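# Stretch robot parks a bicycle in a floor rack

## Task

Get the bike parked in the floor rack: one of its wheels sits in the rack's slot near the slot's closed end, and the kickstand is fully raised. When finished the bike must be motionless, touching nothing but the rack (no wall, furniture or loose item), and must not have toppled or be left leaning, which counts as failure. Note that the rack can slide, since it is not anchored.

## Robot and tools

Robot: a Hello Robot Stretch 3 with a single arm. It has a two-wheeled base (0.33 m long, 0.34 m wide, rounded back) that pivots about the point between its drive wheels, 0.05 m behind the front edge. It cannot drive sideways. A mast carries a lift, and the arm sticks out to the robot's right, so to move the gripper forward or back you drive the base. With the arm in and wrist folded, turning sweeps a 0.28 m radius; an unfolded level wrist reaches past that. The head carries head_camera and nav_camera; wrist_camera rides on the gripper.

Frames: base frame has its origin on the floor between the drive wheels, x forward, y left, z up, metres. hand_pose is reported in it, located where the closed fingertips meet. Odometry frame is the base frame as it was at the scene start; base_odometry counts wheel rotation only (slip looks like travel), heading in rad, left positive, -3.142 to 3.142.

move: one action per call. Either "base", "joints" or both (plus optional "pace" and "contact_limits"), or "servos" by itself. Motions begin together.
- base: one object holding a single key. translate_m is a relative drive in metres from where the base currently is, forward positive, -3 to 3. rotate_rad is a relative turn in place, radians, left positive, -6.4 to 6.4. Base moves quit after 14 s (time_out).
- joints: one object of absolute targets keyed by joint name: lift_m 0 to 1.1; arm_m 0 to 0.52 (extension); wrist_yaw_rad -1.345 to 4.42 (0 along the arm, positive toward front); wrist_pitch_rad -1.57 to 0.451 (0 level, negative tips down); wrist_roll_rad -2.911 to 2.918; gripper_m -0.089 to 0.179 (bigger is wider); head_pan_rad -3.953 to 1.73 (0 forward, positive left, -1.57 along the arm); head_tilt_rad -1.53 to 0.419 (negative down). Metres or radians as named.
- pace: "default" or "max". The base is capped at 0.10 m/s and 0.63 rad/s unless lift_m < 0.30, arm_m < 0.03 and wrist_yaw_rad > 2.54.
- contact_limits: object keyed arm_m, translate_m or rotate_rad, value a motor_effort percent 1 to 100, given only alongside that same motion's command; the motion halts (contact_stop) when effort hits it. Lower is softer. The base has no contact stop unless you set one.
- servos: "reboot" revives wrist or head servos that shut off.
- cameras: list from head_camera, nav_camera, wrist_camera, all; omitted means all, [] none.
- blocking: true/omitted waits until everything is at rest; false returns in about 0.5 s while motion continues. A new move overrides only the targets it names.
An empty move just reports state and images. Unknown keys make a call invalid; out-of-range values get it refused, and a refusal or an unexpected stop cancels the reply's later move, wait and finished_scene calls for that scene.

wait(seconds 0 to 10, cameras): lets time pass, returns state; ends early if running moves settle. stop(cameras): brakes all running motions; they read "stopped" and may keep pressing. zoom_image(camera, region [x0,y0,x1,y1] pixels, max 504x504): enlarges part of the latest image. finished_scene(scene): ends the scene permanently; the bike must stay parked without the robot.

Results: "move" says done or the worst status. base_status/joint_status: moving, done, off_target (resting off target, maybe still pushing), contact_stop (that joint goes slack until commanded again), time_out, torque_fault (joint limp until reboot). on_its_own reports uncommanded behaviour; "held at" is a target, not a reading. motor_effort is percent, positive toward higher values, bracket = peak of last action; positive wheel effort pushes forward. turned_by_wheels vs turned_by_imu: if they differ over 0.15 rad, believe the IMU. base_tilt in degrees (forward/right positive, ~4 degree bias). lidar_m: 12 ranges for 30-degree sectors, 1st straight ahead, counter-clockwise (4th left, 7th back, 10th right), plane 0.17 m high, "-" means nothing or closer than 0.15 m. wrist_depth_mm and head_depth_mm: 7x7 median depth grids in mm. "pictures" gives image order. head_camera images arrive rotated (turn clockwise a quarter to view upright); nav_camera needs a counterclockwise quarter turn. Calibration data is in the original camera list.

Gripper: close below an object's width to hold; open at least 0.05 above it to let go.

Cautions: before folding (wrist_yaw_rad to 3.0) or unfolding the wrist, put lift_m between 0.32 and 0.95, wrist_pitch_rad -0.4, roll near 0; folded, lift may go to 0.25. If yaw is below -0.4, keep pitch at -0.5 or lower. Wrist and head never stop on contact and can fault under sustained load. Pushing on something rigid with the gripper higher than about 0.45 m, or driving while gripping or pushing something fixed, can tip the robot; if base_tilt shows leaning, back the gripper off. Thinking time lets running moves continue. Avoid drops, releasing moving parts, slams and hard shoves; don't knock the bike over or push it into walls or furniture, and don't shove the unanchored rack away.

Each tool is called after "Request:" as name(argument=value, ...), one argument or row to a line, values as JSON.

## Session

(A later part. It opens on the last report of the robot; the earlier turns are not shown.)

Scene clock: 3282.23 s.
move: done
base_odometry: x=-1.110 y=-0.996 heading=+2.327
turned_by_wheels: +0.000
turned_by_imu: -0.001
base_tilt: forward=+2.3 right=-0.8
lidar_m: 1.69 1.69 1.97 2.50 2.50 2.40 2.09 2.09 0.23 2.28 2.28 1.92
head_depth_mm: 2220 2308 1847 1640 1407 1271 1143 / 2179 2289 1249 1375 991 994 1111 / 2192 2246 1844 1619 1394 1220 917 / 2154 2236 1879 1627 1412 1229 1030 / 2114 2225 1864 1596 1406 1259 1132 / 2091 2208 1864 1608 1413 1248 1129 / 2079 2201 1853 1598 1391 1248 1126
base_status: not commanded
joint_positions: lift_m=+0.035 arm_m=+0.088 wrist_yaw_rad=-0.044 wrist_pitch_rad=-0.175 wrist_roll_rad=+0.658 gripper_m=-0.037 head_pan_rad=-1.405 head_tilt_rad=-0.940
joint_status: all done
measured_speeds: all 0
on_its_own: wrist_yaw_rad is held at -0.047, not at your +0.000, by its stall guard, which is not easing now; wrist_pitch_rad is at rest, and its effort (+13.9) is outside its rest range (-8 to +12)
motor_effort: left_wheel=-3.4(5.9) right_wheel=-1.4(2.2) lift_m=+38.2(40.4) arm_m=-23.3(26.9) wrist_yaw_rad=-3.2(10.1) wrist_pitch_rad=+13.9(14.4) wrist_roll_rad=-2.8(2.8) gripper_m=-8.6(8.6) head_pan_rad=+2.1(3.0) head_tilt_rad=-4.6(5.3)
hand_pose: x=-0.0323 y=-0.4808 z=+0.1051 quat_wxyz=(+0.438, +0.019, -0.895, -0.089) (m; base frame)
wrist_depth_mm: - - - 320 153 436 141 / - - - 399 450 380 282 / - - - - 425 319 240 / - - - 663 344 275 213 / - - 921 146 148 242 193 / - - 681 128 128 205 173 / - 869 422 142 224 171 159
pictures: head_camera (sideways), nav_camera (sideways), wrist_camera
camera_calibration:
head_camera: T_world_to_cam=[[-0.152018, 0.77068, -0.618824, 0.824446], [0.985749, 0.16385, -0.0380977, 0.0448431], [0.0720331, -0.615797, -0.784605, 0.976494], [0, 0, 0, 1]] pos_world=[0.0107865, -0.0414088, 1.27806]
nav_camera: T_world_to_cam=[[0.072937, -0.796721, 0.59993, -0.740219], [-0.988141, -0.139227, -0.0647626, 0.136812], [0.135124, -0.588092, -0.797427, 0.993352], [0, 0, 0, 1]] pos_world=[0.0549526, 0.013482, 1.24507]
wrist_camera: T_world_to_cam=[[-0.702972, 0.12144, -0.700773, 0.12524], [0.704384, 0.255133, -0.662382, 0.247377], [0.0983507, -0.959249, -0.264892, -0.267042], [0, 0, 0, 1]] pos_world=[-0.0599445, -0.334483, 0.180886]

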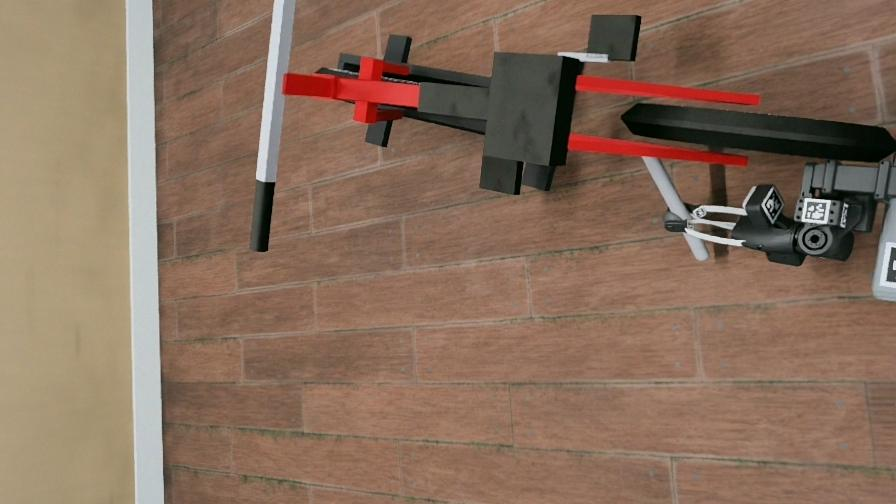

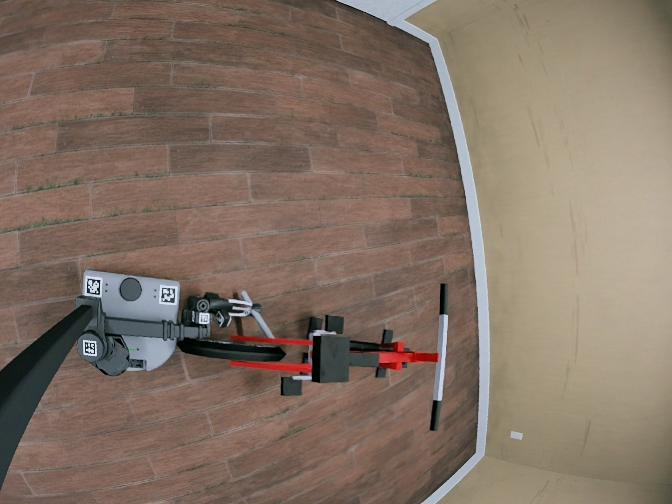

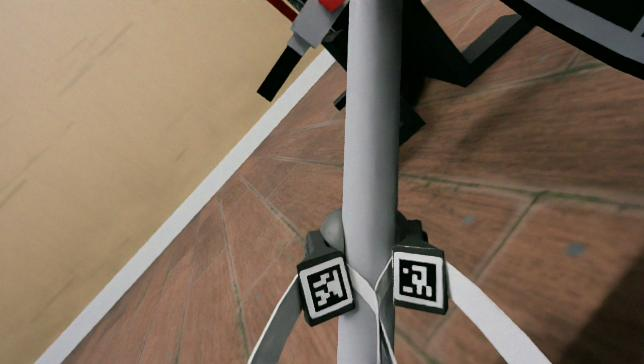

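Request:
move(
  joints={"gripper_m":0.05},
  cameras=[],
)

Request:
move(
  joints={"wrist_pitch_rad":-0.5,"lift_m":0.11,"arm_m":0.125},
)

Scene clock: 3319.33 s.
move: done
base_odometry: x=-1.110 y=-0.996 heading=+2.327
turned_by_wheels: +0.001
turned_by_imu: +0.000
base_tilt: forward=+2.3 right=-0.8
lidar_m: 1.69 1.69 1.97 2.50 2.50 2.40 2.08 2.08 0.23 2.27 2.27 1.91
head_depth_mm: 2219 2277 1868 1645 1411 1276 1150 / 2201 2265 1242 1372 1009 1011 1113 / 2162 2280 1850 1624 1400 1223 918 / 2133 2254 1840 1621 1413 1257 1034 / 2139 2239 1873 1615 1410 1261 1134 / 2089 2193 1842 1602 1407 1253 1134 / 2082 2219 1848 1608 1402 1246 1119
base_status: not commanded
joint_positions: lift_m=+0.035 arm_m=+0.088 wrist_yaw_rad=-0.048 wrist_pitch_rad=-0.123 wrist_roll_rad=+0.657 gripper_m=+0.050 head_pan_rad=-1.405 head_tilt_rad=-0.940
joint_status: all done
measured_speeds: all 0
on_its_own: wrist_yaw_rad is held at -0.047, not at your +0.000, by its stall guard, which is not easing now
motor_effort: left_wheel=+1.7(3.4) right_wheel=-16.2(16.5) lift_m=+19.9(32.5) arm_m=-13.1(16.1) wrist_yaw_rad=+1.1(6.2) wrist_pitch_rad=+4.1(14.0) wrist_roll_rad=-2.3(2.8) gripper_m=+0.0(80.4) head_pan_rad=+2.3(3.1) head_tilt_rad=-4.4(5.5)
hand_pose: x=-0.0336 y=-0.4840 z=+0.1181 quat_wxyz=(+0.439, +0.006, -0.896, -0.066) (m; base frame)
wrist_depth_mm: - - - 331 168 480 136 / - - - - 177 430 273 / - - - - 449 369 268 / - - - 950 389 306 235 / - - - 216 155 253 208 / - - 129 237 147 121 188 / - - 466 342 262 207 165
pictures: none
No camera images: "cameras" was empty.

Scene clock: 3320.83 s.
move: done
base_odometry: x=-1.110 y=-0.996 heading=+2.327
turned_by_wheels: +0.000
turned_by_imu: +0.000
base_tilt: forward=+2.3 right=-0.8
lidar_m: 1.69 1.69 1.97 2.50 2.51 2.39 2.09 2.09 0.26 0.55 2.28 1.91
head_depth_mm: 2240 2286 1856 1624 1363 1277 1151 / 2196 2272 1815 957 1029 957 1112 / 2157 2294 1885 1631 1417 1235 890 / 2140 2247 1866 1626 1416 1251 1102 / 2123 2233 1865 1606 1401 1254 1130 / 2104 2211 1848 1594 1405 1254 1129 / 2072 2198 1831 1600 1403 1248 1125
base_status: not commanded
joint_positions: lift_m=+0.110 arm_m=+0.125 wrist_yaw_rad=-0.048 wrist_pitch_rad=-0.510 wrist_roll_rad=+0.656 gripper_m=+0.050 head_pan_rad=-1.405 head_tilt_rad=-0.940
joint_status: all done
measured_speeds: all 0
on_its_own: wrist_yaw_rad is held at -0.047, not at your +0.000, by its stall guard, which is not easing now
motor_effort: left_wheel=+2.0(2.1) right_wheel=-13.6(16.5) lift_m=+31.1(36.8) arm_m=+18.9(20.7) wrist_yaw_rad=+1.2(2.2) wrist_pitch_rad=+1.6(5.5) wrist_roll_rad=-2.2(2.4) gripper_m=+1.3(1.6) head_pan_rad=+2.4(3.0) head_tilt_rad=-5.0(5.6)
hand_pose: x=-0.0317 y=-0.4815 z=+0.1025 quat_wxyz=(+0.422, +0.091, -0.870, -0.237) (m; base frame)
wrist_depth_mm: - - - 184 421 302 145 / - - 887 207 375 297 181 / - - 661 390 337 265 224 / - 908 543 340 302 243 206 / - 681 472 309 148 220 193 / 964 556 130 276 135 121 180 / 736 494 313 266 229 196 166
pictures: head_camera (sideways), nav_camera (sideways), wrist_camera
camera_calibration:
head_camera: T_world_to_cam=[[-0.152021, 0.770679, -0.618824, 0.824446], [0.985749, 0.163853, -0.0380977, 0.0448431], [0.0720354, -0.615797, -0.784605, 0.976494], [0, 0, 0, 1]] pos_world=[0.0107867, -0.0414087, 1.27806]
nav_camera: T_world_to_cam=[[0.07294, -0.79672, 0.59993, -0.740219], [-0.98814, -0.139231, -0.0647626, 0.136812], [0.135126, -0.588091, -0.797427, 0.993352], [0, 0, 0, 1]] pos_world=[0.0549525, 0.0134822, 1.24507]
wrist_camera: T_world_to_cam=[[-0.692736, 0.349041, -0.6311, 0.226648], [0.714184, 0.453703, -0.533006, 0.328099], [0.100291, -0.819954, -0.563576, -0.170738], [0, 0, 0, 1]] pos_world=[-0.0601926, -0.367967, 0.221692]

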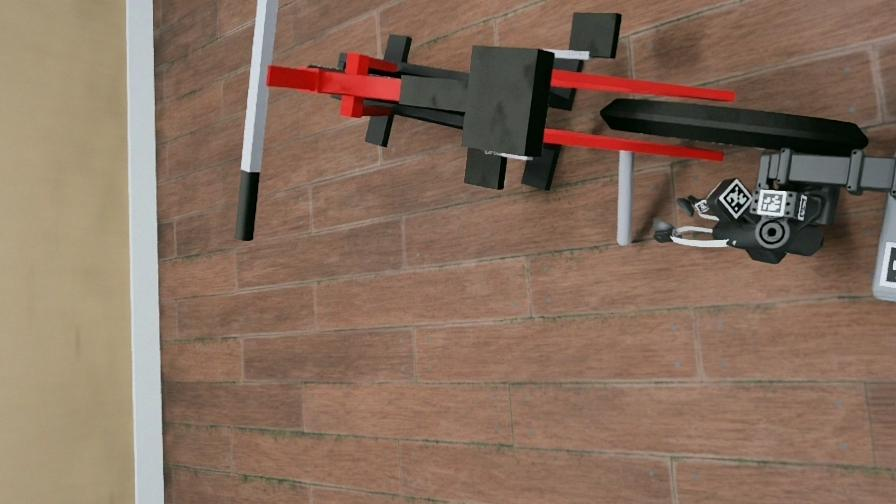

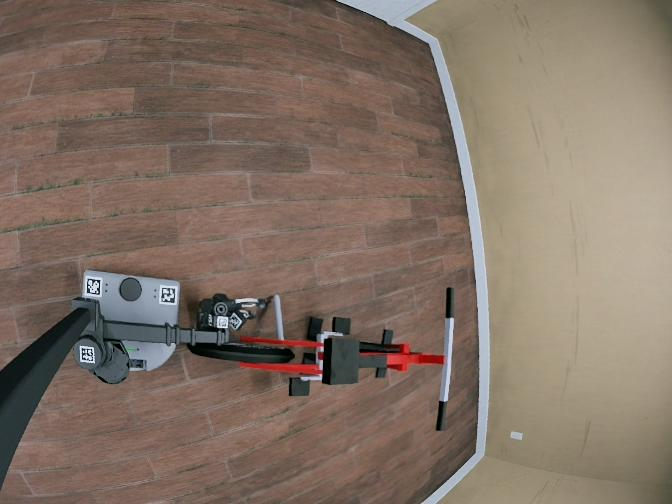

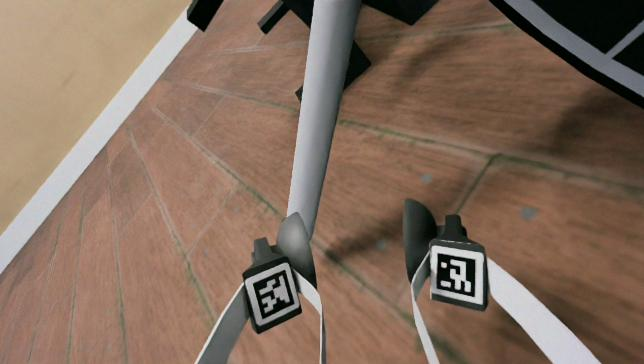

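Request:
move(
  joints={"gripper_m":0.09,"lift_m":0.25,"arm_m":0.08},
)

Scene clock: 3327.07 s.
move: done
base_odometry: x=-1.110 y=-0.996 heading=+2.327
turned_by_wheels: +0.000
turned_by_imu: -0.002
base_tilt: forward=+2.4 right=-0.8
lidar_m: 1.69 1.69 1.97 2.50 2.51 2.40 2.09 2.08 0.26 0.56 2.28 1.91
head_depth_mm: 2222 2301 1877 1635 1380 1272 1148 / 2187 2279 1421 959 1067 1081 1128 / 2172 2270 1887 1615 1391 1225 748 / 2142 2244 1885 1610 1423 1262 1106 / 2126 2247 1893 1602 1402 1256 1132 / 2109 2220 1862 1606 1403 1250 1131 / 2082 2202 1838 1594 1398 1248 1125
base_status: not commanded
joint_positions: lift_m=+0.250 arm_m=+0.080 wrist_yaw_rad=-0.048 wrist_pitch_rad=-0.511 wrist_roll_rad=+0.656 gripper_m=+0.090 head_pan_rad=-1.405 head_tilt_rad=-0.940
joint_status: all done
measured_speeds: all 0
on_its_own: wrist_yaw_rad is held at -0.047, not at your +0.000, by its stall guard, which is not easing now
motor_effort: left_wheel=+1.3(2.0) right_wheel=-0.9(13.8) lift_m=+29.4(34.1) arm_m=-18.6(20.7) wrist_yaw_rad=+0.7(2.1) wrist_pitch_rad=+1.8(2.3) wrist_roll_rad=-1.8(2.3) gripper_m=+0.3(78.9) head_pan_rad=+2.5(3.3) head_tilt_rad=-5.1(5.8)
hand_pose: x=-0.0317 y=-0.4364 z=+0.2424 quat_wxyz=(+0.422, +0.091, -0.870, -0.237) (m; base frame)
wrist_depth_mm: - - - 599 172 120 89 / - - - 514 169 169 108 / - - - 750 298 163 146 / - - 893 644 461 392 156 / - - 723 562 426 144 308 / - 970 131 496 415 125 287 / - 862 512 446 374 321 93
pictures: head_camera (sideways), nav_camera (sideways), wrist_camera
camera_calibration:
head_camera: T_world_to_cam=[[-0.152021, 0.770679, -0.618824, 0.824446], [0.985749, 0.163853, -0.0380977, 0.0448431], [0.0720354, -0.615797, -0.784605, 0.976494], [0, 0, 0, 1]] pos_world=[0.0107867, -0.0414087, 1.27806]
nav_camera: T_world_to_cam=[[0.07294, -0.79672, 0.59993, -0.74022], [-0.98814, -0.139231, -0.0647626, 0.136812], [0.135126, -0.588091, -0.797427, 0.993352], [0, 0, 0, 1]] pos_world=[0.0549525, 0.0134822, 1.24507]
wrist_camera: T_world_to_cam=[[-0.693149, 0.349135, -0.630594, 0.299109], [0.713754, 0.45444, -0.532953, 0.382424], [0.100495, -0.819505, -0.564191, -0.0546016], [0, 0, 0, 1]] pos_world=[-0.0601418, -0.322965, 0.361625]

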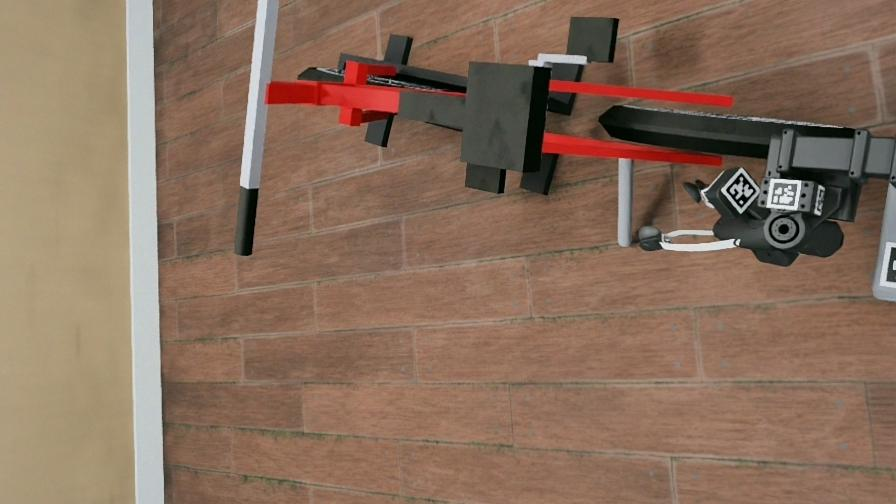

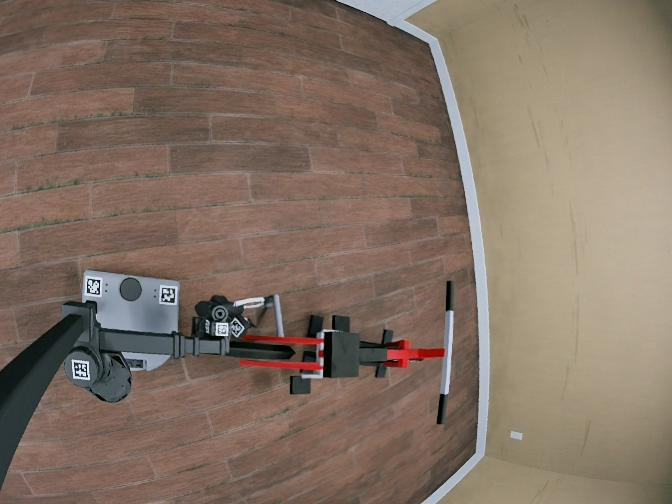

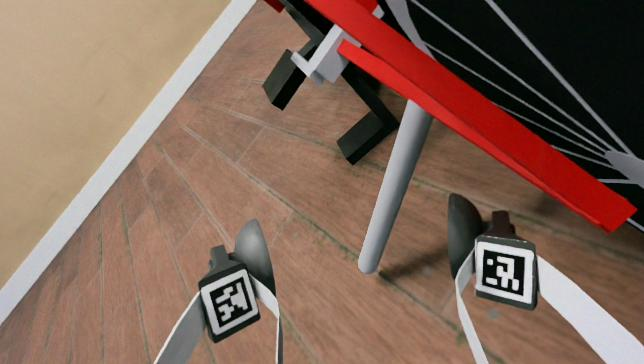

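Request:
move(
  base={"translate_m":0.017},
  joints={"wrist_yaw_rad":0.0,"wrist_pitch_rad":-0.8,"wrist_roll_rad":-2.33,"lift_m":0.28,"arm_m":0.14},
  cameras=[],
)

Request:
move(
  joints={"arm_m":0.29},
)

Scene clock: 3358.53 s.
move: done
base_odometry: x=-1.122 y=-0.984 heading=+2.327
turned_by_wheels: +0.000
turned_by_imu: -0.002
base_tilt: forward=+2.3 right=-0.8
lidar_m: 1.67 1.67 1.95 2.51 2.51 2.42 2.10 2.10 0.27 0.56 2.27 1.89
head_depth_mm: 2224 2309 1859 1614 1367 1275 1144 / 2202 2264 1736 969 1031 953 1117 / 2169 2284 1898 1618 1418 797 786 / 2127 2251 1891 1611 1426 1247 1121 / 2107 2213 1893 1610 1406 1259 1133 / 2102 2199 1843 1599 1404 1252 1130 / 2064 2213 1858 1594 1401 1241 1127
base_status: done
joint_positions: lift_m=+0.280 arm_m=+0.140 wrist_yaw_rad=-0.001 wrist_pitch_rad=-0.805 wrist_roll_rad=-2.327 gripper_m=+0.090 head_pan_rad=-1.405 head_tilt_rad=-0.940
joint_status: all done
measured_speeds: all 0
motor_effort: left_wheel=+2.3(6.2) right_wheel=+5.7(9.0) lift_m=+29.4(31.6) arm_m=+20.0(21.3) wrist_yaw_rad=+0.8(4.4) wrist_pitch_rad=+0.6(3.8) wrist_roll_rad=-1.0(4.6) gripper_m=+1.7(1.7) head_pan_rad=+2.7(3.3) head_tilt_rad=-4.8(5.7)
hand_pose: x=-0.0213 y=-0.4451 z=+0.2172 quat_wxyz=(+0.855, +0.365, +0.340, +0.144) (m; base frame)
wrist_depth_mm: 232 255 292 335 398 486 630 / 248 273 314 368 446 558 765 / 265 296 343 399 507 659 937 / 284 319 375 430 569 793 - / 291 350 391 480 607 146 - / 236 288 131 539 725 122 - / 201 215 215 290 419 - -
pictures: none
No camera images: "cameras" was empty.

Scene clock: 3360.90 s.
move: done
base_odometry: x=-1.122 y=-0.984 heading=+2.327
turned_by_wheels: +0.000
turned_by_imu: -0.001
base_tilt: forward=+2.4 right=-0.8
lidar_m: 1.67 1.67 1.95 2.51 2.51 2.43 2.10 2.10 0.27 0.56 2.27 1.90
head_depth_mm: 2210 2300 1868 1614 1355 1280 1145 / 2191 2287 1756 966 1015 923 1112 / 2177 2268 1887 1622 896 1223 1093 / 2149 2247 1889 1611 1400 1235 1136 / 2136 2231 1855 1603 1404 1256 1129 / 2108 2224 1872 1599 1412 1248 1125 / 2072 2207 1849 1600 1394 1246 1117
base_status: not commanded
joint_positions: lift_m=+0.280 arm_m=+0.290 wrist_yaw_rad=-0.001 wrist_pitch_rad=-0.805 wrist_roll_rad=-2.328 gripper_m=+0.090 head_pan_rad=-1.405 head_tilt_rad=-0.940
joint_status: all done
measured_speeds: all 0
motor_effort: left_wheel=+2.2(2.5) right_wheel=+5.5(6.3) lift_m=+27.6(29.5) arm_m=+19.8(21.7) wrist_yaw_rad=+0.7(2.1) wrist_pitch_rad=+0.5(1.4) wrist_roll_rad=-0.8(1.2) gripper_m=+0.0(1.6) head_pan_rad=+2.4(3.2) head_tilt_rad=-4.5(5.6)
hand_pose: x=-0.0213 y=-0.5951 z=+0.2172 quat_wxyz=(+0.855, +0.365, +0.340, +0.144) (m; base frame)
wrist_depth_mm: 231 254 289 333 397 484 625 / 248 273 305 368 444 563 746 / 264 297 314 406 506 650 914 / 283 313 379 457 570 773 - / 302 332 224 549 613 146 - / 333 197 130 552 721 125 - / 214 177 125 301 381 - -
pictures: head_camera (sideways), nav_camera (sideways), wrist_camera
camera_calibration:
head_camera: T_world_to_cam=[[-0.152021, 0.770679, -0.618824, 0.824445], [0.985749, 0.163854, -0.0380977, 0.0448431], [0.0720355, -0.615797, -0.784605, 0.976494], [0, 0, 0, 1]] pos_world=[0.0107867, -0.0414087, 1.27806]
nav_camera: T_world_to_cam=[[0.0729401, -0.79672, 0.59993, -0.740219], [-0.98814, -0.139231, -0.0647626, 0.136812], [0.135126, -0.588091, -0.797427, 0.993352], [0, 0, 0, 1]] pos_world=[0.0549525, 0.0134822, 1.24507]
wrist_camera: T_world_to_cam=[[0.588741, -0.606477, 0.534387, -0.448586], [-0.793499, -0.3076, 0.525111, -0.281751], [-0.15409, -0.73319, -0.662335, -0.132596], [0, 0, 0, 1]] pos_world=[0.0201003, -0.455942, 0.299846]

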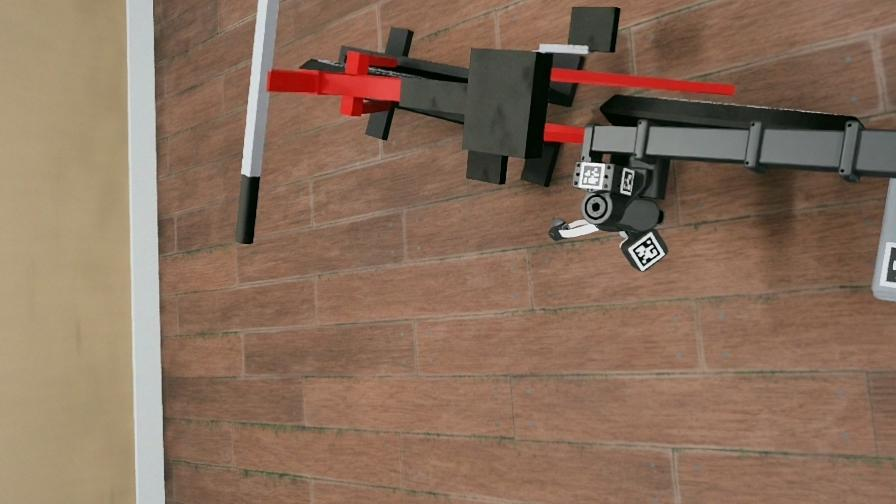

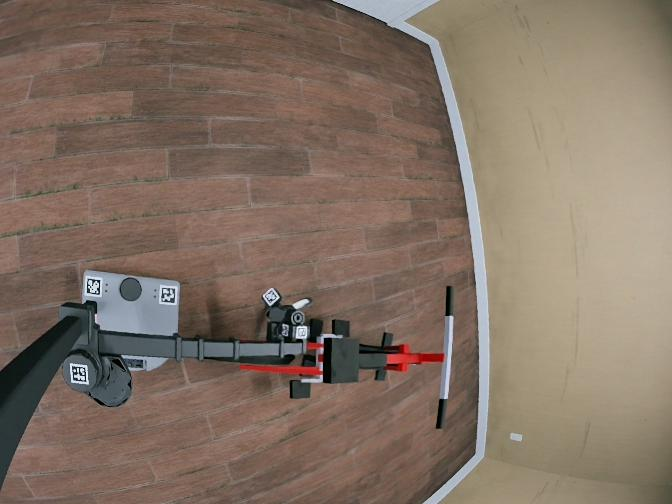

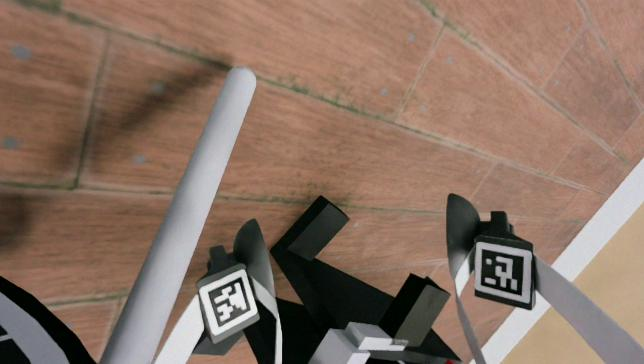

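Request:
move(
  base={"translate_m":-0.012},
  joints={"arm_m":0.19},
  cameras=[],
)

Request:
move(
  joints={"lift_m":0.22,"arm_m":0.2},
)

Scene clock: 3380.43 s.
move: done
base_odometry: x=-1.113 y=-0.993 heading=+2.327
turned_by_wheels: +0.000
turned_by_imu: -0.001
base_tilt: forward=+2.3 right=-0.8
lidar_m: 1.69 1.69 1.96 2.51 2.50 2.40 2.10 2.09 0.26 0.56 2.28 1.91
head_depth_mm: 2213 2311 1882 1637 1396 1284 1143 / 2184 2288 1331 966 1137 1033 1106 / 2166 2276 1897 1618 1399 810 1107 / 2160 2263 1878 1623 1419 1204 1137 / 2121 2234 1877 1604 1403 1256 1131 / 2106 2218 1857 1598 1413 1257 1123 / 2068 2187 1854 1586 1398 1250 1121
base_status: done
joint_positions: lift_m=+0.280 arm_m=+0.190 wrist_yaw_rad=-0.001 wrist_pitch_rad=-0.805 wrist_roll_rad=-2.328 gripper_m=+0.090 head_pan_rad=-1.405 head_tilt_rad=-0.940
joint_status: all done
measured_speeds: all 0
motor_effort: left_wheel=-1.4(5.3) right_wheel=-0.3(4.8) lift_m=+24.7(25.9) arm_m=-19.8(20.8) wrist_yaw_rad=+1.0(1.8) wrist_pitch_rad=+0.9(1.4) wrist_roll_rad=-0.7(1.0) gripper_m=-0.3(1.4) head_pan_rad=+2.1(3.2) head_tilt_rad=-5.5(5.6)
hand_pose: x=-0.0213 y=-0.4951 z=+0.2172 quat_wxyz=(+0.855, +0.365, +0.340, +0.145) (m; base frame)
wrist_depth_mm: 232 257 290 334 392 486 626 / 248 274 314 367 441 560 762 / 264 297 340 389 499 649 931 / 283 321 375 444 571 784 - / 287 349 391 447 618 146 - / 227 273 131 501 712 125 - / 159 168 202 276 377 - -
pictures: none
No camera images: "cameras" was empty.

Scene clock: 3381.80 s.
move: done
base_odometry: x=-1.113 y=-0.993 heading=+2.327
turned_by_wheels: +0.000
turned_by_imu: +0.000
base_tilt: forward=+2.3 right=-0.8
lidar_m: 1.69 1.68 1.96 2.50 2.50 2.40 2.09 2.10 0.26 0.56 2.28 1.91
head_depth_mm: 2230 2282 1881 1637 1390 1269 1152 / 2189 2287 1336 960 1142 1035 1109 / 2186 2257 1902 1627 1395 868 955 / 2153 2245 1886 1616 1420 1202 1135 / 2112 2236 1891 1609 1416 1256 1129 / 2087 2238 1863 1604 1408 1247 1125 / 2063 2190 1869 1595 1405 1245 1124
base_status: not commanded
joint_positions: lift_m=+0.220 arm_m=+0.200 wrist_yaw_rad=-0.001 wrist_pitch_rad=-0.805 wrist_roll_rad=-2.328 gripper_m=+0.090 head_pan_rad=-1.405 head_tilt_rad=-0.940
joint_status: all done
measured_speeds: all 0
motor_effort: left_wheel=-1.1(1.4) right_wheel=-0.3(0.8) lift_m=+23.2(24.3) arm_m=+19.0(20.2) wrist_yaw_rad=+0.8(1.3) wrist_pitch_rad=+0.8(1.6) wrist_roll_rad=-0.7(0.9) gripper_m=-0.1(1.5) head_pan_rad=+2.8(3.3) head_tilt_rad=-5.0(5.8)
hand_pose: x=-0.0213 y=-0.5051 z=+0.1572 quat_wxyz=(+0.855, +0.365, +0.340, +0.145) (m; base frame)
wrist_depth_mm: 186 204 231 265 316 386 495 / 197 219 251 291 354 446 596 / 210 235 272 318 400 523 740 / 227 256 300 340 457 626 988 / 244 278 314 378 483 146 - / 256 302 131 415 628 123 - / 205 219 422 226 447 - -
pictures: head_camera (sideways), nav_camera (sideways), wrist_camera
camera_calibration:
head_camera: T_world_to_cam=[[-0.152021, 0.770679, -0.618824, 0.824446], [0.985749, 0.163854, -0.0380977, 0.0448431], [0.0720358, -0.615797, -0.784605, 0.976494], [0, 0, 0, 1]] pos_world=[0.0107867, -0.0414087, 1.27806]
nav_camera: T_world_to_cam=[[0.0729405, -0.79672, 0.59993, -0.740219], [-0.98814, -0.139231, -0.0647626, 0.136812], [0.135127, -0.588091, -0.797427, 0.993352], [0, 0, 0, 1]] pos_world=[0.0549525, 0.0134823, 1.24507]
wrist_camera: T_world_to_cam=[[0.589247, -0.606272, 0.534062, -0.361747], [-0.793156, -0.308134, 0.525317, -0.222799], [-0.153923, -0.733135, -0.662435, -0.106294], [0, 0, 0, 1]] pos_world=[0.0200829, -0.365897, 0.239822]

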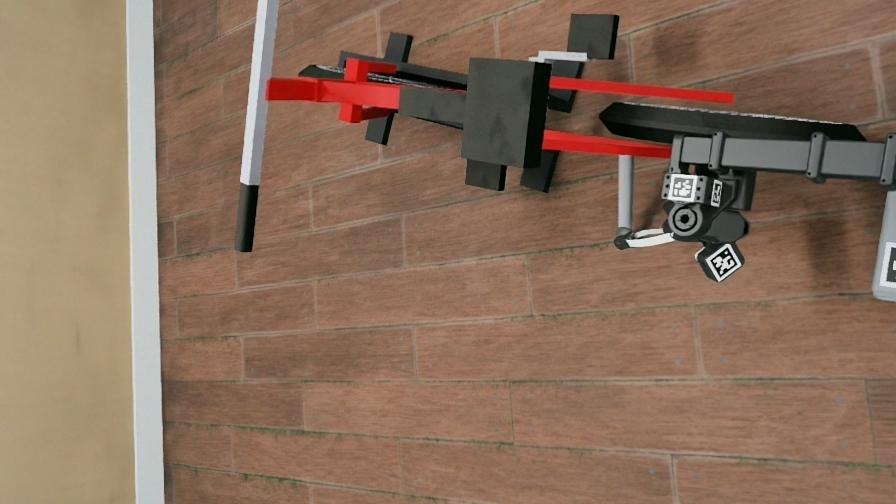

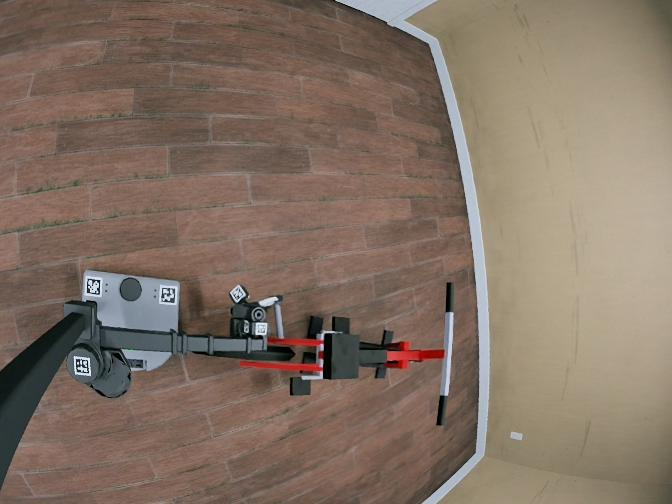

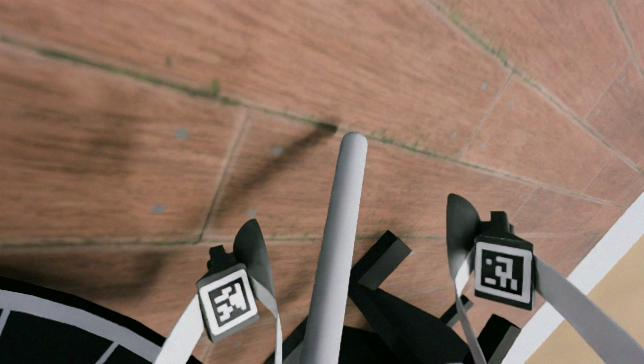

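Request:
move(
  joints={"lift_m":0.135,"arm_m":0.285},
)

Scene clock: 3387.60 s.
move: contact_stop
base_odometry: x=-1.114 y=-0.993 heading=+2.327
turned_by_wheels: +0.001
turned_by_imu: +0.000
base_tilt: forward=+2.3 right=-0.8
lidar_m: 1.68 1.69 1.97 2.50 2.51 2.40 2.09 2.09 0.26 0.56 2.28 1.91
head_depth_mm: 2225 2302 1866 1632 1373 1283 1152 / 2193 2308 1739 965 1029 965 1107 / 2161 2266 1891 1619 1420 956 841 / 2161 2251 1879 1617 1424 1223 1130 / 2129 2233 1874 1614 1412 1254 1135 / 2105 2210 1849 1592 1406 1244 1131 / 2063 2188 1835 1581 1398 1250 1117
base_status: not commanded
joint_positions: lift_m=+0.162 arm_m=+0.285 wrist_yaw_rad=-0.001 wrist_pitch_rad=-0.807 wrist_roll_rad=-2.328 gripper_m=+0.090 head_pan_rad=-1.405 head_tilt_rad=-0.940
joint_status: lift_m contact_stop (moved -0.058 of -0.085); the others done
measured_speeds: all 0
on_its_own: lift_m is slack since a contact_stop (your +0.135 is given up)
motor_effort: left_wheel=+6.5(7.5) right_wheel=-17.6(20.2) lift_m=+26.2(26.5) arm_m=+19.5(21.7) wrist_yaw_rad=+0.6(1.7) wrist_pitch_rad=+1.6(1.6) wrist_roll_rad=-0.7(0.9) gripper_m=-0.7(1.2) head_pan_rad=+2.6(3.0) head_tilt_rad=-4.5(5.6)
hand_pose: x=-0.0213 y=-0.5899 z=+0.0988 quat_wxyz=(+0.854, +0.365, +0.340, +0.145) (m; base frame)
wrist_depth_mm: 140 153 174 202 237 290 373 / 150 165 188 219 264 334 444 / 160 177 205 232 299 390 545 / 173 192 226 191 341 468 727 / 183 211 235 177 372 146 - / 201 229 131 159 410 125 - / 219 237 142 153 639 - -
pictures: head_camera (sideways), nav_camera (sideways), wrist_camera
camera_calibration:
head_camera: T_world_to_cam=[[-0.152032, 0.77069, -0.618807, 0.824423], [0.985747, 0.163866, -0.0380977, 0.0448431], [0.07204, -0.615779, -0.784618, 0.976511], [0, 0, 0, 1]] pos_world=[0.0107871, -0.0414082, 1.27806]
nav_camera: T_world_to_cam=[[0.0729517, -0.796732, 0.599913, -0.740197], [-0.988139, -0.139241, -0.0647621, 0.136811], [0.135131, -0.588073, -0.79744, 0.993369], [0, 0, 0, 1]] pos_world=[0.0549521, 0.013484, 1.24507]
wrist_camera: T_world_to_cam=[[0.58932, -0.606814, 0.533365, -0.382226], [-0.79311, -0.308794, 0.524998, -0.218609], [-0.153876, -0.732409, -0.663249, -0.206598], [0, 0, 0, 1]] pos_world=[0.0200821, -0.450759, 0.181609]

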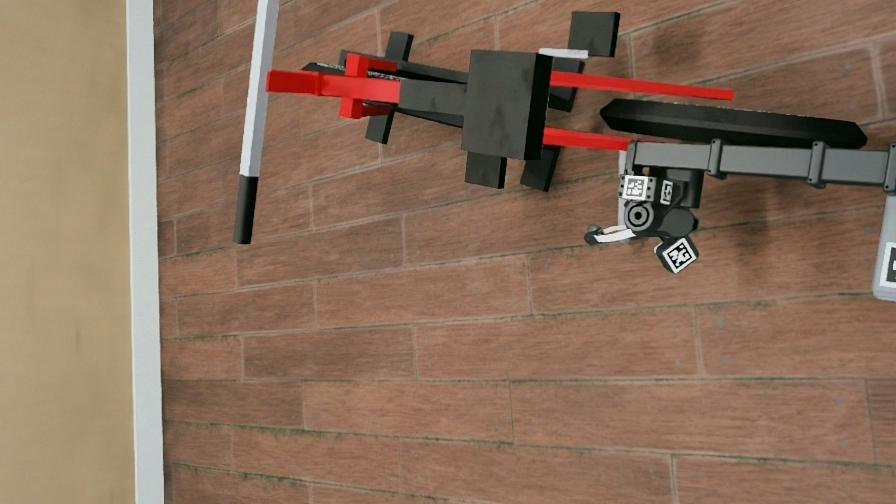

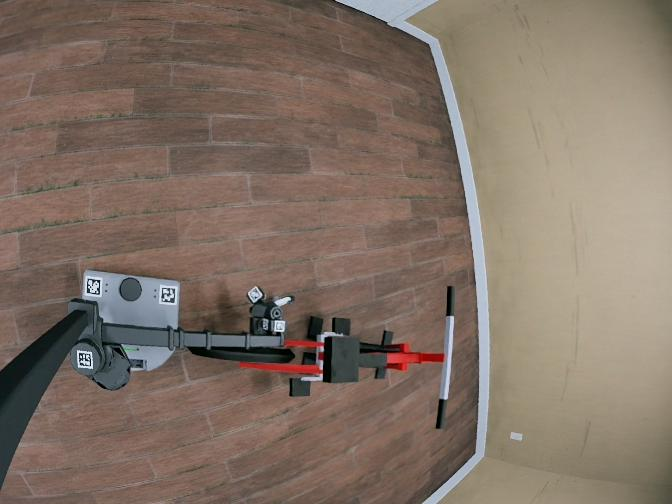

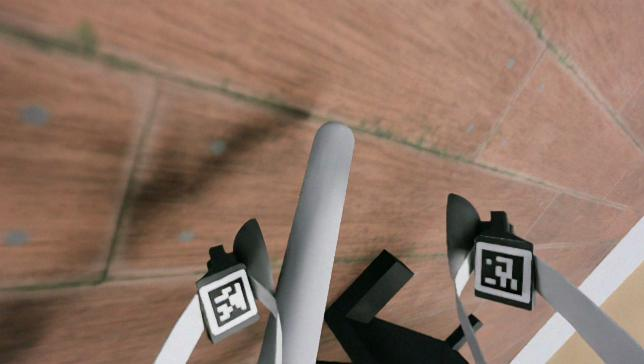

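Request:
move(
  joints={"lift_m":0.28},
  cameras=[],
)

Request:
move(
  base={"translate_m":0.06},
  joints={"arm_m":0.2,"wrist_yaw_rad":-0.48,"wrist_roll_rad":-2.35},
  cameras=[],
)

Request:
move(
  joints={"lift_m":0.215,"arm_m":0.23},
)

Scene clock: 3428.40 s.
move: done
base_odometry: x=-1.113 y=-0.993 heading=+2.327
turned_by_wheels: -0.001
turned_by_imu: -0.002
base_tilt: forward=+2.3 right=-0.8
lidar_m: 1.69 1.69 1.97 2.50 2.51 2.41 2.09 2.09 0.26 0.56 2.27 1.91
head_depth_mm: 2215 2319 1864 1636 1395 1277 1147 / 2199 2284 1328 961 1014 1036 1115 / 2165 2263 1878 1634 904 1204 1103 / 2148 2241 1884 1612 1404 1246 1133 / 2137 2230 1852 1596 1419 1254 1133 / 2114 2227 1873 1600 1400 1251 1129 / 2063 2207 1860 1594 1402 1238 1115
base_status: not commanded
joint_positions: lift_m=+0.280 arm_m=+0.285 wrist_yaw_rad=-0.001 wrist_pitch_rad=-0.812 wrist_roll_rad=-2.327 gripper_m=+0.090 head_pan_rad=-1.405 head_tilt_rad=-0.940
joint_status: all done
measured_speeds: all 0
motor_effort: left_wheel=+2.2(6.6) right_wheel=-1.3(18.2) lift_m=+29.4(32.9) arm_m=+16.4(17.9) wrist_yaw_rad=+0.9(2.1) wrist_pitch_rad=+2.1(8.7) wrist_roll_rad=-0.9(2.7) gripper_m=+0.6(2.0) head_pan_rad=+2.4(3.3) head_tilt_rad=-5.3(5.7)
hand_pose: x=-0.0214 y=-0.5887 z=+0.2161 quat_wxyz=(+0.854, +0.368, +0.339, +0.145) (m; base frame)
wrist_depth_mm: 231 255 288 333 391 483 612 / 246 272 300 367 439 551 728 / 262 294 314 405 497 640 911 / 282 318 338 449 565 788 - / 302 338 208 487 599 146 - / 319 357 131 534 713 125 - / 201 180 134 297 353 - -
pictures: none
No camera images: "cameras" was empty.

Scene clock: 3430.23 s.
move: done
base_odometry: x=-1.155 y=-0.949 heading=+2.327
turned_by_wheels: +0.000
turned_by_imu: +0.000
base_tilt: forward=+2.3 right=-0.9
lidar_m: 1.63 1.63 1.90 2.52 2.53 2.47 2.15 0.30 0.30 0.80 2.26 1.84
head_depth_mm: 2189 2289 1782 1061 1183 1227 1144 / 2180 2288 1850 1603 1284 933 902 / 2158 2222 1868 1635 1420 810 1103 / 2125 2259 1880 1613 1420 1221 1142 / 2117 2242 1876 1606 1423 1251 1134 / 2100 2231 1856 1600 1406 1254 1124 / 2051 2209 1851 1594 1402 1247 1121
base_status: done
joint_positions: lift_m=+0.280 arm_m=+0.200 wrist_yaw_rad=-0.478 wrist_pitch_rad=-0.812 wrist_roll_rad=-2.348 gripper_m=+0.090 head_pan_rad=-1.405 head_tilt_rad=-0.940
joint_status: all done
measured_speeds: all 0
motor_effort: left_wheel=+2.5(6.6) right_wheel=+5.5(9.9) lift_m=+29.2(29.5) arm_m=-19.3(20.9) wrist_yaw_rad=-1.1(3.8) wrist_pitch_rad=+1.9(2.7) wrist_roll_rad=-0.8(4.3) gripper_m=+0.1(1.0) head_pan_rad=+2.5(3.1) head_tilt_rad=-3.9(5.7)
hand_pose: x=-0.0944 y=-0.4860 z=+0.2162 quat_wxyz=(+0.861, +0.438, +0.252, -0.056) (m; base frame)
wrist_depth_mm: 233 256 288 332 387 478 606 / 248 273 314 345 440 547 724 / 265 295 341 377 480 639 912 / 284 321 376 419 532 701 - / 301 335 387 472 - 137 - / 260 276 130 307 315 125 495 / 216 225 202 251 394 342 93
pictures: none
No camera images: "cameras" was empty.

Scene clock: 3431.67 s.
move: done
base_odometry: x=-1.155 y=-0.949 heading=+2.327
turned_by_wheels: +0.000
turned_by_imu: +0.000
base_tilt: forward=+2.3 right=-0.8
lidar_m: 1.63 1.63 1.90 2.52 2.52 2.46 2.15 0.30 0.30 0.80 2.26 1.84
head_depth_mm: 2210 2313 1789 1071 1180 1238 1151 / 2184 2270 1863 1600 1283 1064 1090 / 2164 2268 1891 1623 1419 875 790 / 2121 2247 1884 1623 1416 1221 1138 / 2109 2217 1887 1605 1412 1260 1131 / 2072 2207 1853 1591 1396 1249 1126 / 2055 2214 1829 1587 1396 1248 1123
base_status: not commanded
joint_positions: lift_m=+0.215 arm_m=+0.230 wrist_yaw_rad=-0.479 wrist_pitch_rad=-0.812 wrist_roll_rad=-2.348 gripper_m=+0.090 head_pan_rad=-1.405 head_tilt_rad=-0.940
joint_status: all done
measured_speeds: all 0
motor_effort: left_wheel=+2.4(2.7) right_wheel=+5.6(5.8) lift_m=+22.5(27.8) arm_m=+18.3(21.2) wrist_yaw_rad=-1.1(2.1) wrist_pitch_rad=+2.1(2.5) wrist_roll_rad=-0.7(1.0) gripper_m=+0.2(1.1) head_pan_rad=+2.3(3.3) head_tilt_rad=-4.8(5.5)
hand_pose: x=-0.0944 y=-0.5161 z=+0.1512 quat_wxyz=(+0.861, +0.438, +0.252, -0.056) (m; base frame)
wrist_depth_mm: 181 198 225 259 305 370 472 / 193 212 243 279 340 422 566 / 206 229 265 305 384 503 698 / 223 251 293 338 415 611 962 / 240 272 306 386 232 128 335 / 261 296 131 442 221 122 336 / 235 239 244 474 778 301 93
pictures: head_camera (sideways), nav_camera (sideways), wrist_camera
camera_calibration:
head_camera: T_world_to_cam=[[-0.152032, 0.77069, -0.618807, 0.824423], [0.985747, 0.163866, -0.0380977, 0.0448431], [0.07204, -0.615779, -0.784618, 0.976511], [0, 0, 0, 1]] pos_world=[0.0107871, -0.0414082, 1.27806]
nav_camera: T_world_to_cam=[[0.0729517, -0.796732, 0.599913, -0.740197], [-0.988139, -0.139241, -0.0647621, 0.136811], [0.135131, -0.588073, -0.79744, 0.993369], [0, 0, 0, 1]] pos_world=[0.0549521, 0.013484, 1.24507]
wrist_camera: T_world_to_cam=[[0.260819, -0.812007, 0.522128, -0.4575], [-0.842204, 0.0729749, 0.534197, -0.0903356], [-0.471874, -0.579067, -0.664842, -0.0797061], [0, 0, 0, 1]] pos_world=[0.00563261, -0.411056, 0.234139]

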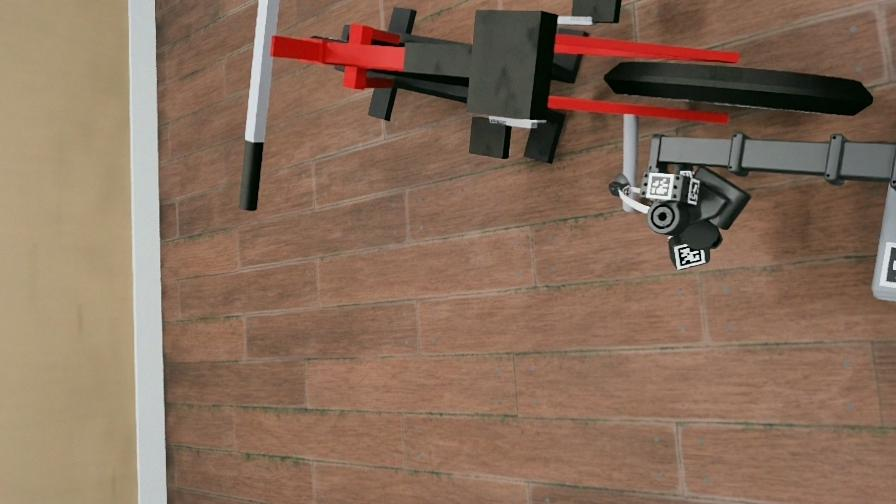

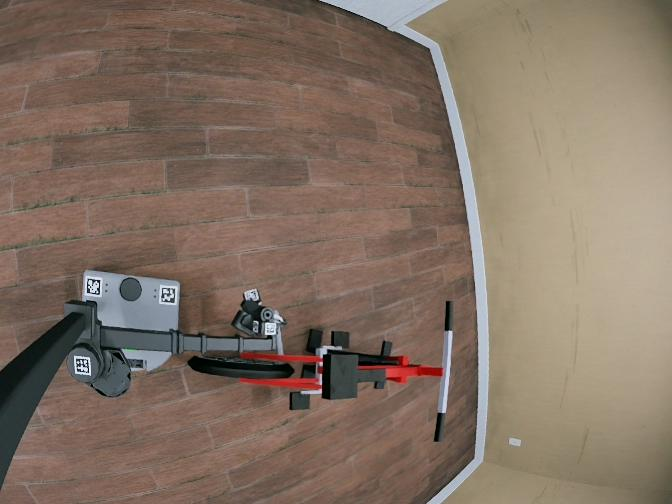

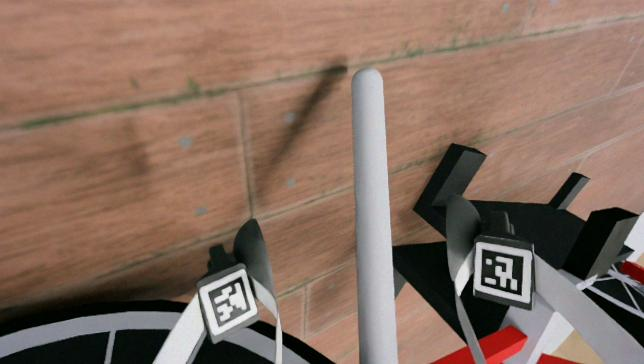

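Request:
move(
  joints={"lift_m":0.14,"arm_m":0.3},
)

Scene clock: 3437.50 s.
move: done
base_odometry: x=-1.155 y=-0.949 heading=+2.327
turned_by_wheels: +0.000
turned_by_imu: -0.001
base_tilt: forward=+2.3 right=-0.8
lidar_m: 1.63 1.63 1.90 2.52 2.52 2.48 2.15 0.30 0.30 0.80 2.26 1.84
head_depth_mm: 2201 2303 1794 1060 1182 1228 1147 / 2176 2268 1860 1590 1279 1211 1095 / 2158 2268 1880 1630 1424 971 957 / 2133 2237 1885 1613 1413 1221 1135 / 2103 2252 1874 1606 1403 1256 1126 / 2056 2221 1857 1599 1407 1248 1123 / 2056 2226 1842 1607 1404 1249 1121
base_status: not commanded
joint_positions: lift_m=+0.140 arm_m=+0.300 wrist_yaw_rad=-0.479 wrist_pitch_rad=-0.812 wrist_roll_rad=-2.348 gripper_m=+0.090 head_pan_rad=-1.405 head_tilt_rad=-0.940
joint_status: all done
measured_speeds: all 0
motor_effort: left_wheel=+2.5(2.7) right_wheel=+5.8(6.1) lift_m=+24.0(24.0) arm_m=+19.7(21.6) wrist_yaw_rad=-1.1(1.7) wrist_pitch_rad=+2.1(2.6) wrist_roll_rad=-0.7(0.9) gripper_m=-0.6(1.7) head_pan_rad=+2.1(2.9) head_tilt_rad=-4.6(5.8)
hand_pose: x=-0.0945 y=-0.5860 z=+0.0762 quat_wxyz=(+0.861, +0.438, +0.252, -0.056) (m; base frame)
wrist_depth_mm: 124 134 151 173 204 248 315 / 131 144 164 191 229 285 376 / 141 155 179 194 258 336 467 / 152 169 200 208 297 387 608 / 164 184 207 241 324 144 - / 177 203 131 265 376 123 - / 194 210 280 149 147 302 87
pictures: head_camera (sideways), nav_camera (sideways), wrist_camera
camera_calibration:
head_camera: T_world_to_cam=[[-0.152032, 0.77069, -0.618807, 0.824423], [0.985747, 0.163866, -0.0380977, 0.0448431], [0.0720401, -0.615779, -0.784618, 0.976511], [0, 0, 0, 1]] pos_world=[0.0107871, -0.0414082, 1.27806]
nav_camera: T_world_to_cam=[[0.0729518, -0.796732, 0.599913, -0.740197], [-0.988139, -0.139241, -0.0647621, 0.136811], [0.135131, -0.588073, -0.79744, 0.993369], [0, 0, 0, 1]] pos_world=[0.0549521, 0.0134841, 1.24507]
wrist_camera: T_world_to_cam=[[0.26061, -0.812039, 0.522183, -0.475207], [-0.842161, 0.0732577, 0.534227, -0.0450411], [-0.472067, -0.578987, -0.664776, -0.170092], [0, 0, 0, 1]] pos_world=[0.00561731, -0.481068, 0.159134]

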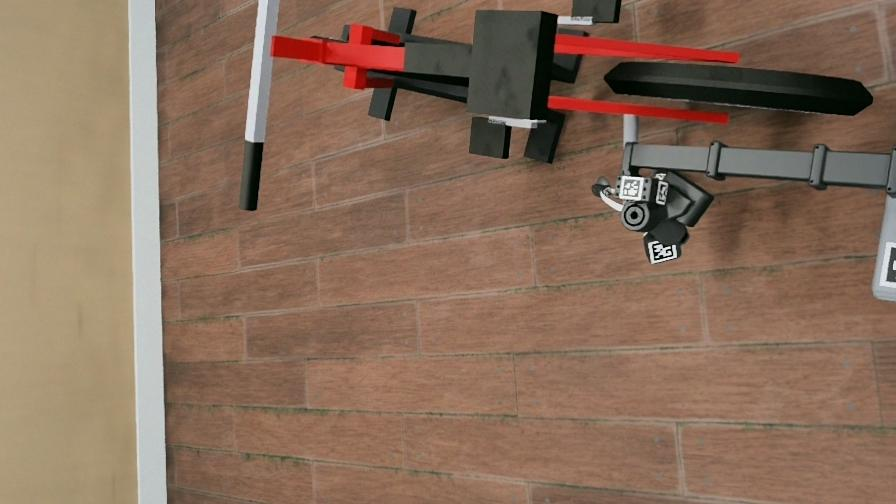

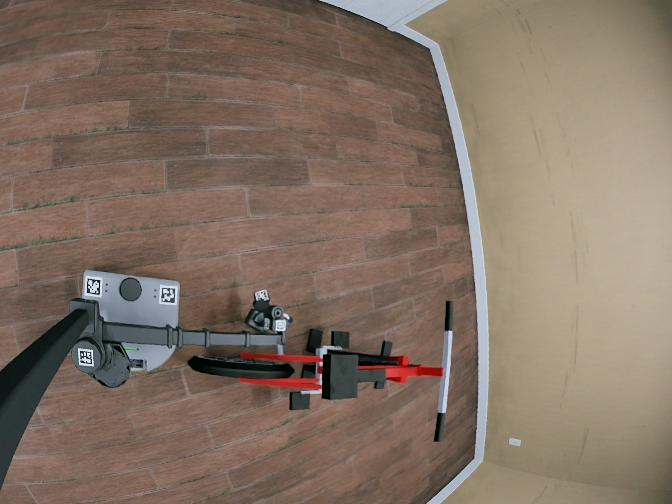

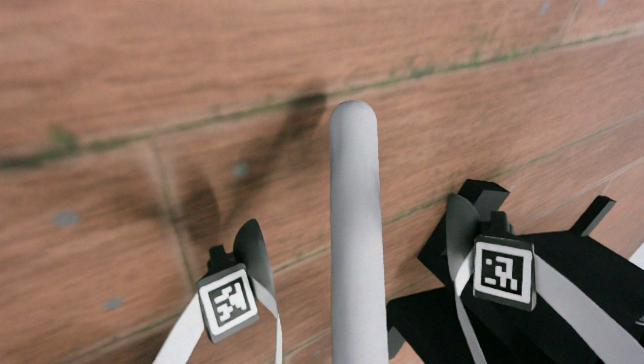

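Request:
move(
  joints={"gripper_m": -0.04},
)

Scene clock: 3464.73 s.
move: done
base_odometry: x=-1.155 y=-0.949 heading=+2.327
turned_by_wheels: +0.000
turned_by_imu: -0.001
base_tilt: forward=+2.3 right=-0.8
lidar_m: 1.63 1.63 1.90 2.52 2.53 2.47 2.15 0.30 0.30 0.80 2.27 1.84
head_depth_mm: 2212 2308 1784 1068 1170 1235 1144 / 2176 2272 1859 1593 1386 1215 1092 / 2150 2285 1895 1622 1426 974 953 / 2135 2242 1890 1605 1411 1223 1139 / 2112 2252 1860 1610 1413 1254 1130 / 2083 2205 1852 1597 1411 1257 1127 / 2071 2201 1840 1585 1398 1247 1124
base_status: not commanded
joint_positions: lift_m=+0.140 arm_m=+0.300 wrist_yaw_rad=-0.479 wrist_pitch_rad=-0.809 wrist_roll_rad=-2.348 gripper_m=-0.039 head_pan_rad=-1.405 head_tilt_rad=-0.940
joint_status: all done
measured_speeds: all 0
motor_effort: left_wheel=+1.4(2.7) right_wheel=+5.5(5.8) lift_m=+29.7(30.2) arm_m=+13.0(20.1) wrist_yaw_rad=-0.8(2.1) wrist_pitch_rad=+1.3(2.3) wrist_roll_rad=-0.8(0.9) gripper_m=-17.0(94.2) head_pan_rad=+2.3(3.1) head_tilt_rad=-4.8(5.8)
hand_pose: x=-0.0947 y=-0.5864 z=+0.0766 quat_wxyz=(+0.861, +0.437, +0.252, -0.057) (m; base frame)
wrist_depth_mm: 124 134 151 172 204 248 316 / 130 143 163 191 227 284 376 / 140 155 179 193 258 334 472 / 151 168 198 208 299 385 608 / 164 183 218 153 341 479 - / 178 205 241 129 125 - - / 195 226 257 146 369 291 300
pictures: head_camera (sideways), nav_camera (sideways), wrist_camera
camera_calibration:
head_camera: T_world_to_cam=[[-0.152032, 0.770691, -0.618807, 0.824423], [0.985747, 0.163866, -0.0380977, 0.0448431], [0.0720401, -0.615779, -0.784619, 0.976511], [0, 0, 0, 1]] pos_world=[0.0107871, -0.0414082, 1.27806]
nav_camera: T_world_to_cam=[[0.0729518, -0.796732, 0.599913, -0.740197], [-0.988139, -0.139241, -0.064762, 0.136811], [0.135131, -0.588072, -0.79744, 0.993369], [0, 0, 0, 1]] pos_world=[0.0549521, 0.0134841, 1.24507]
wrist_camera: T_world_to_cam=[[0.260772, -0.811164, 0.52346, -0.475191], [-0.841609, 0.0746262, 0.534906, -0.0446112], [-0.47296, -0.580037, -0.663223, -0.17102], [0, 0, 0, 1]] pos_world=[0.00548532, -0.481327, 0.159182]

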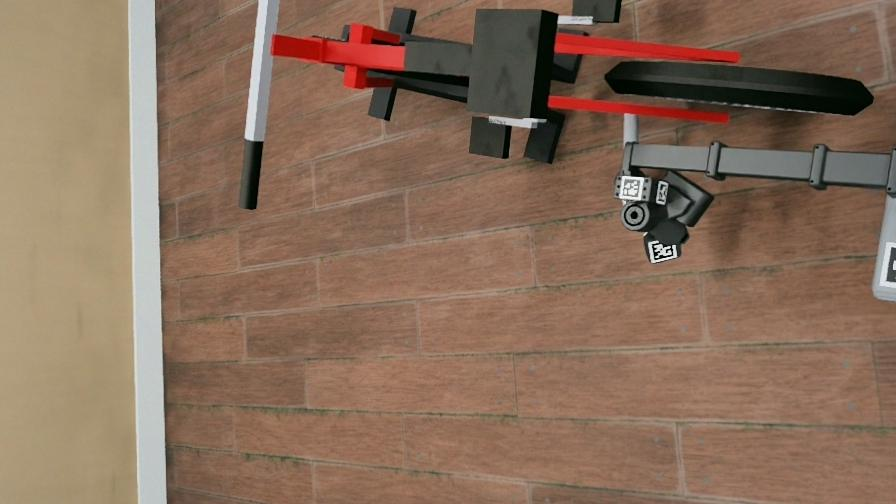

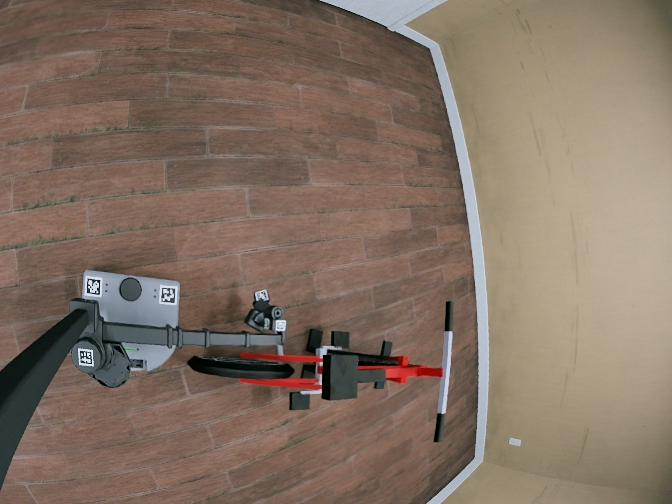

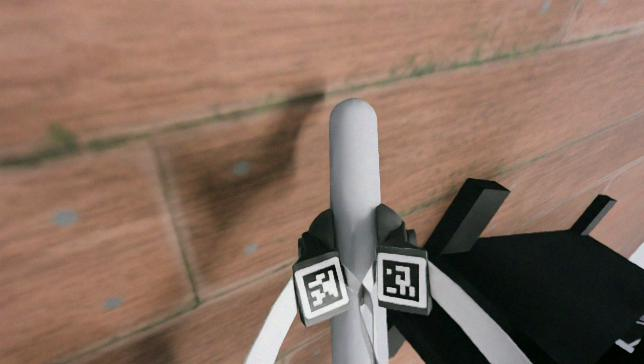

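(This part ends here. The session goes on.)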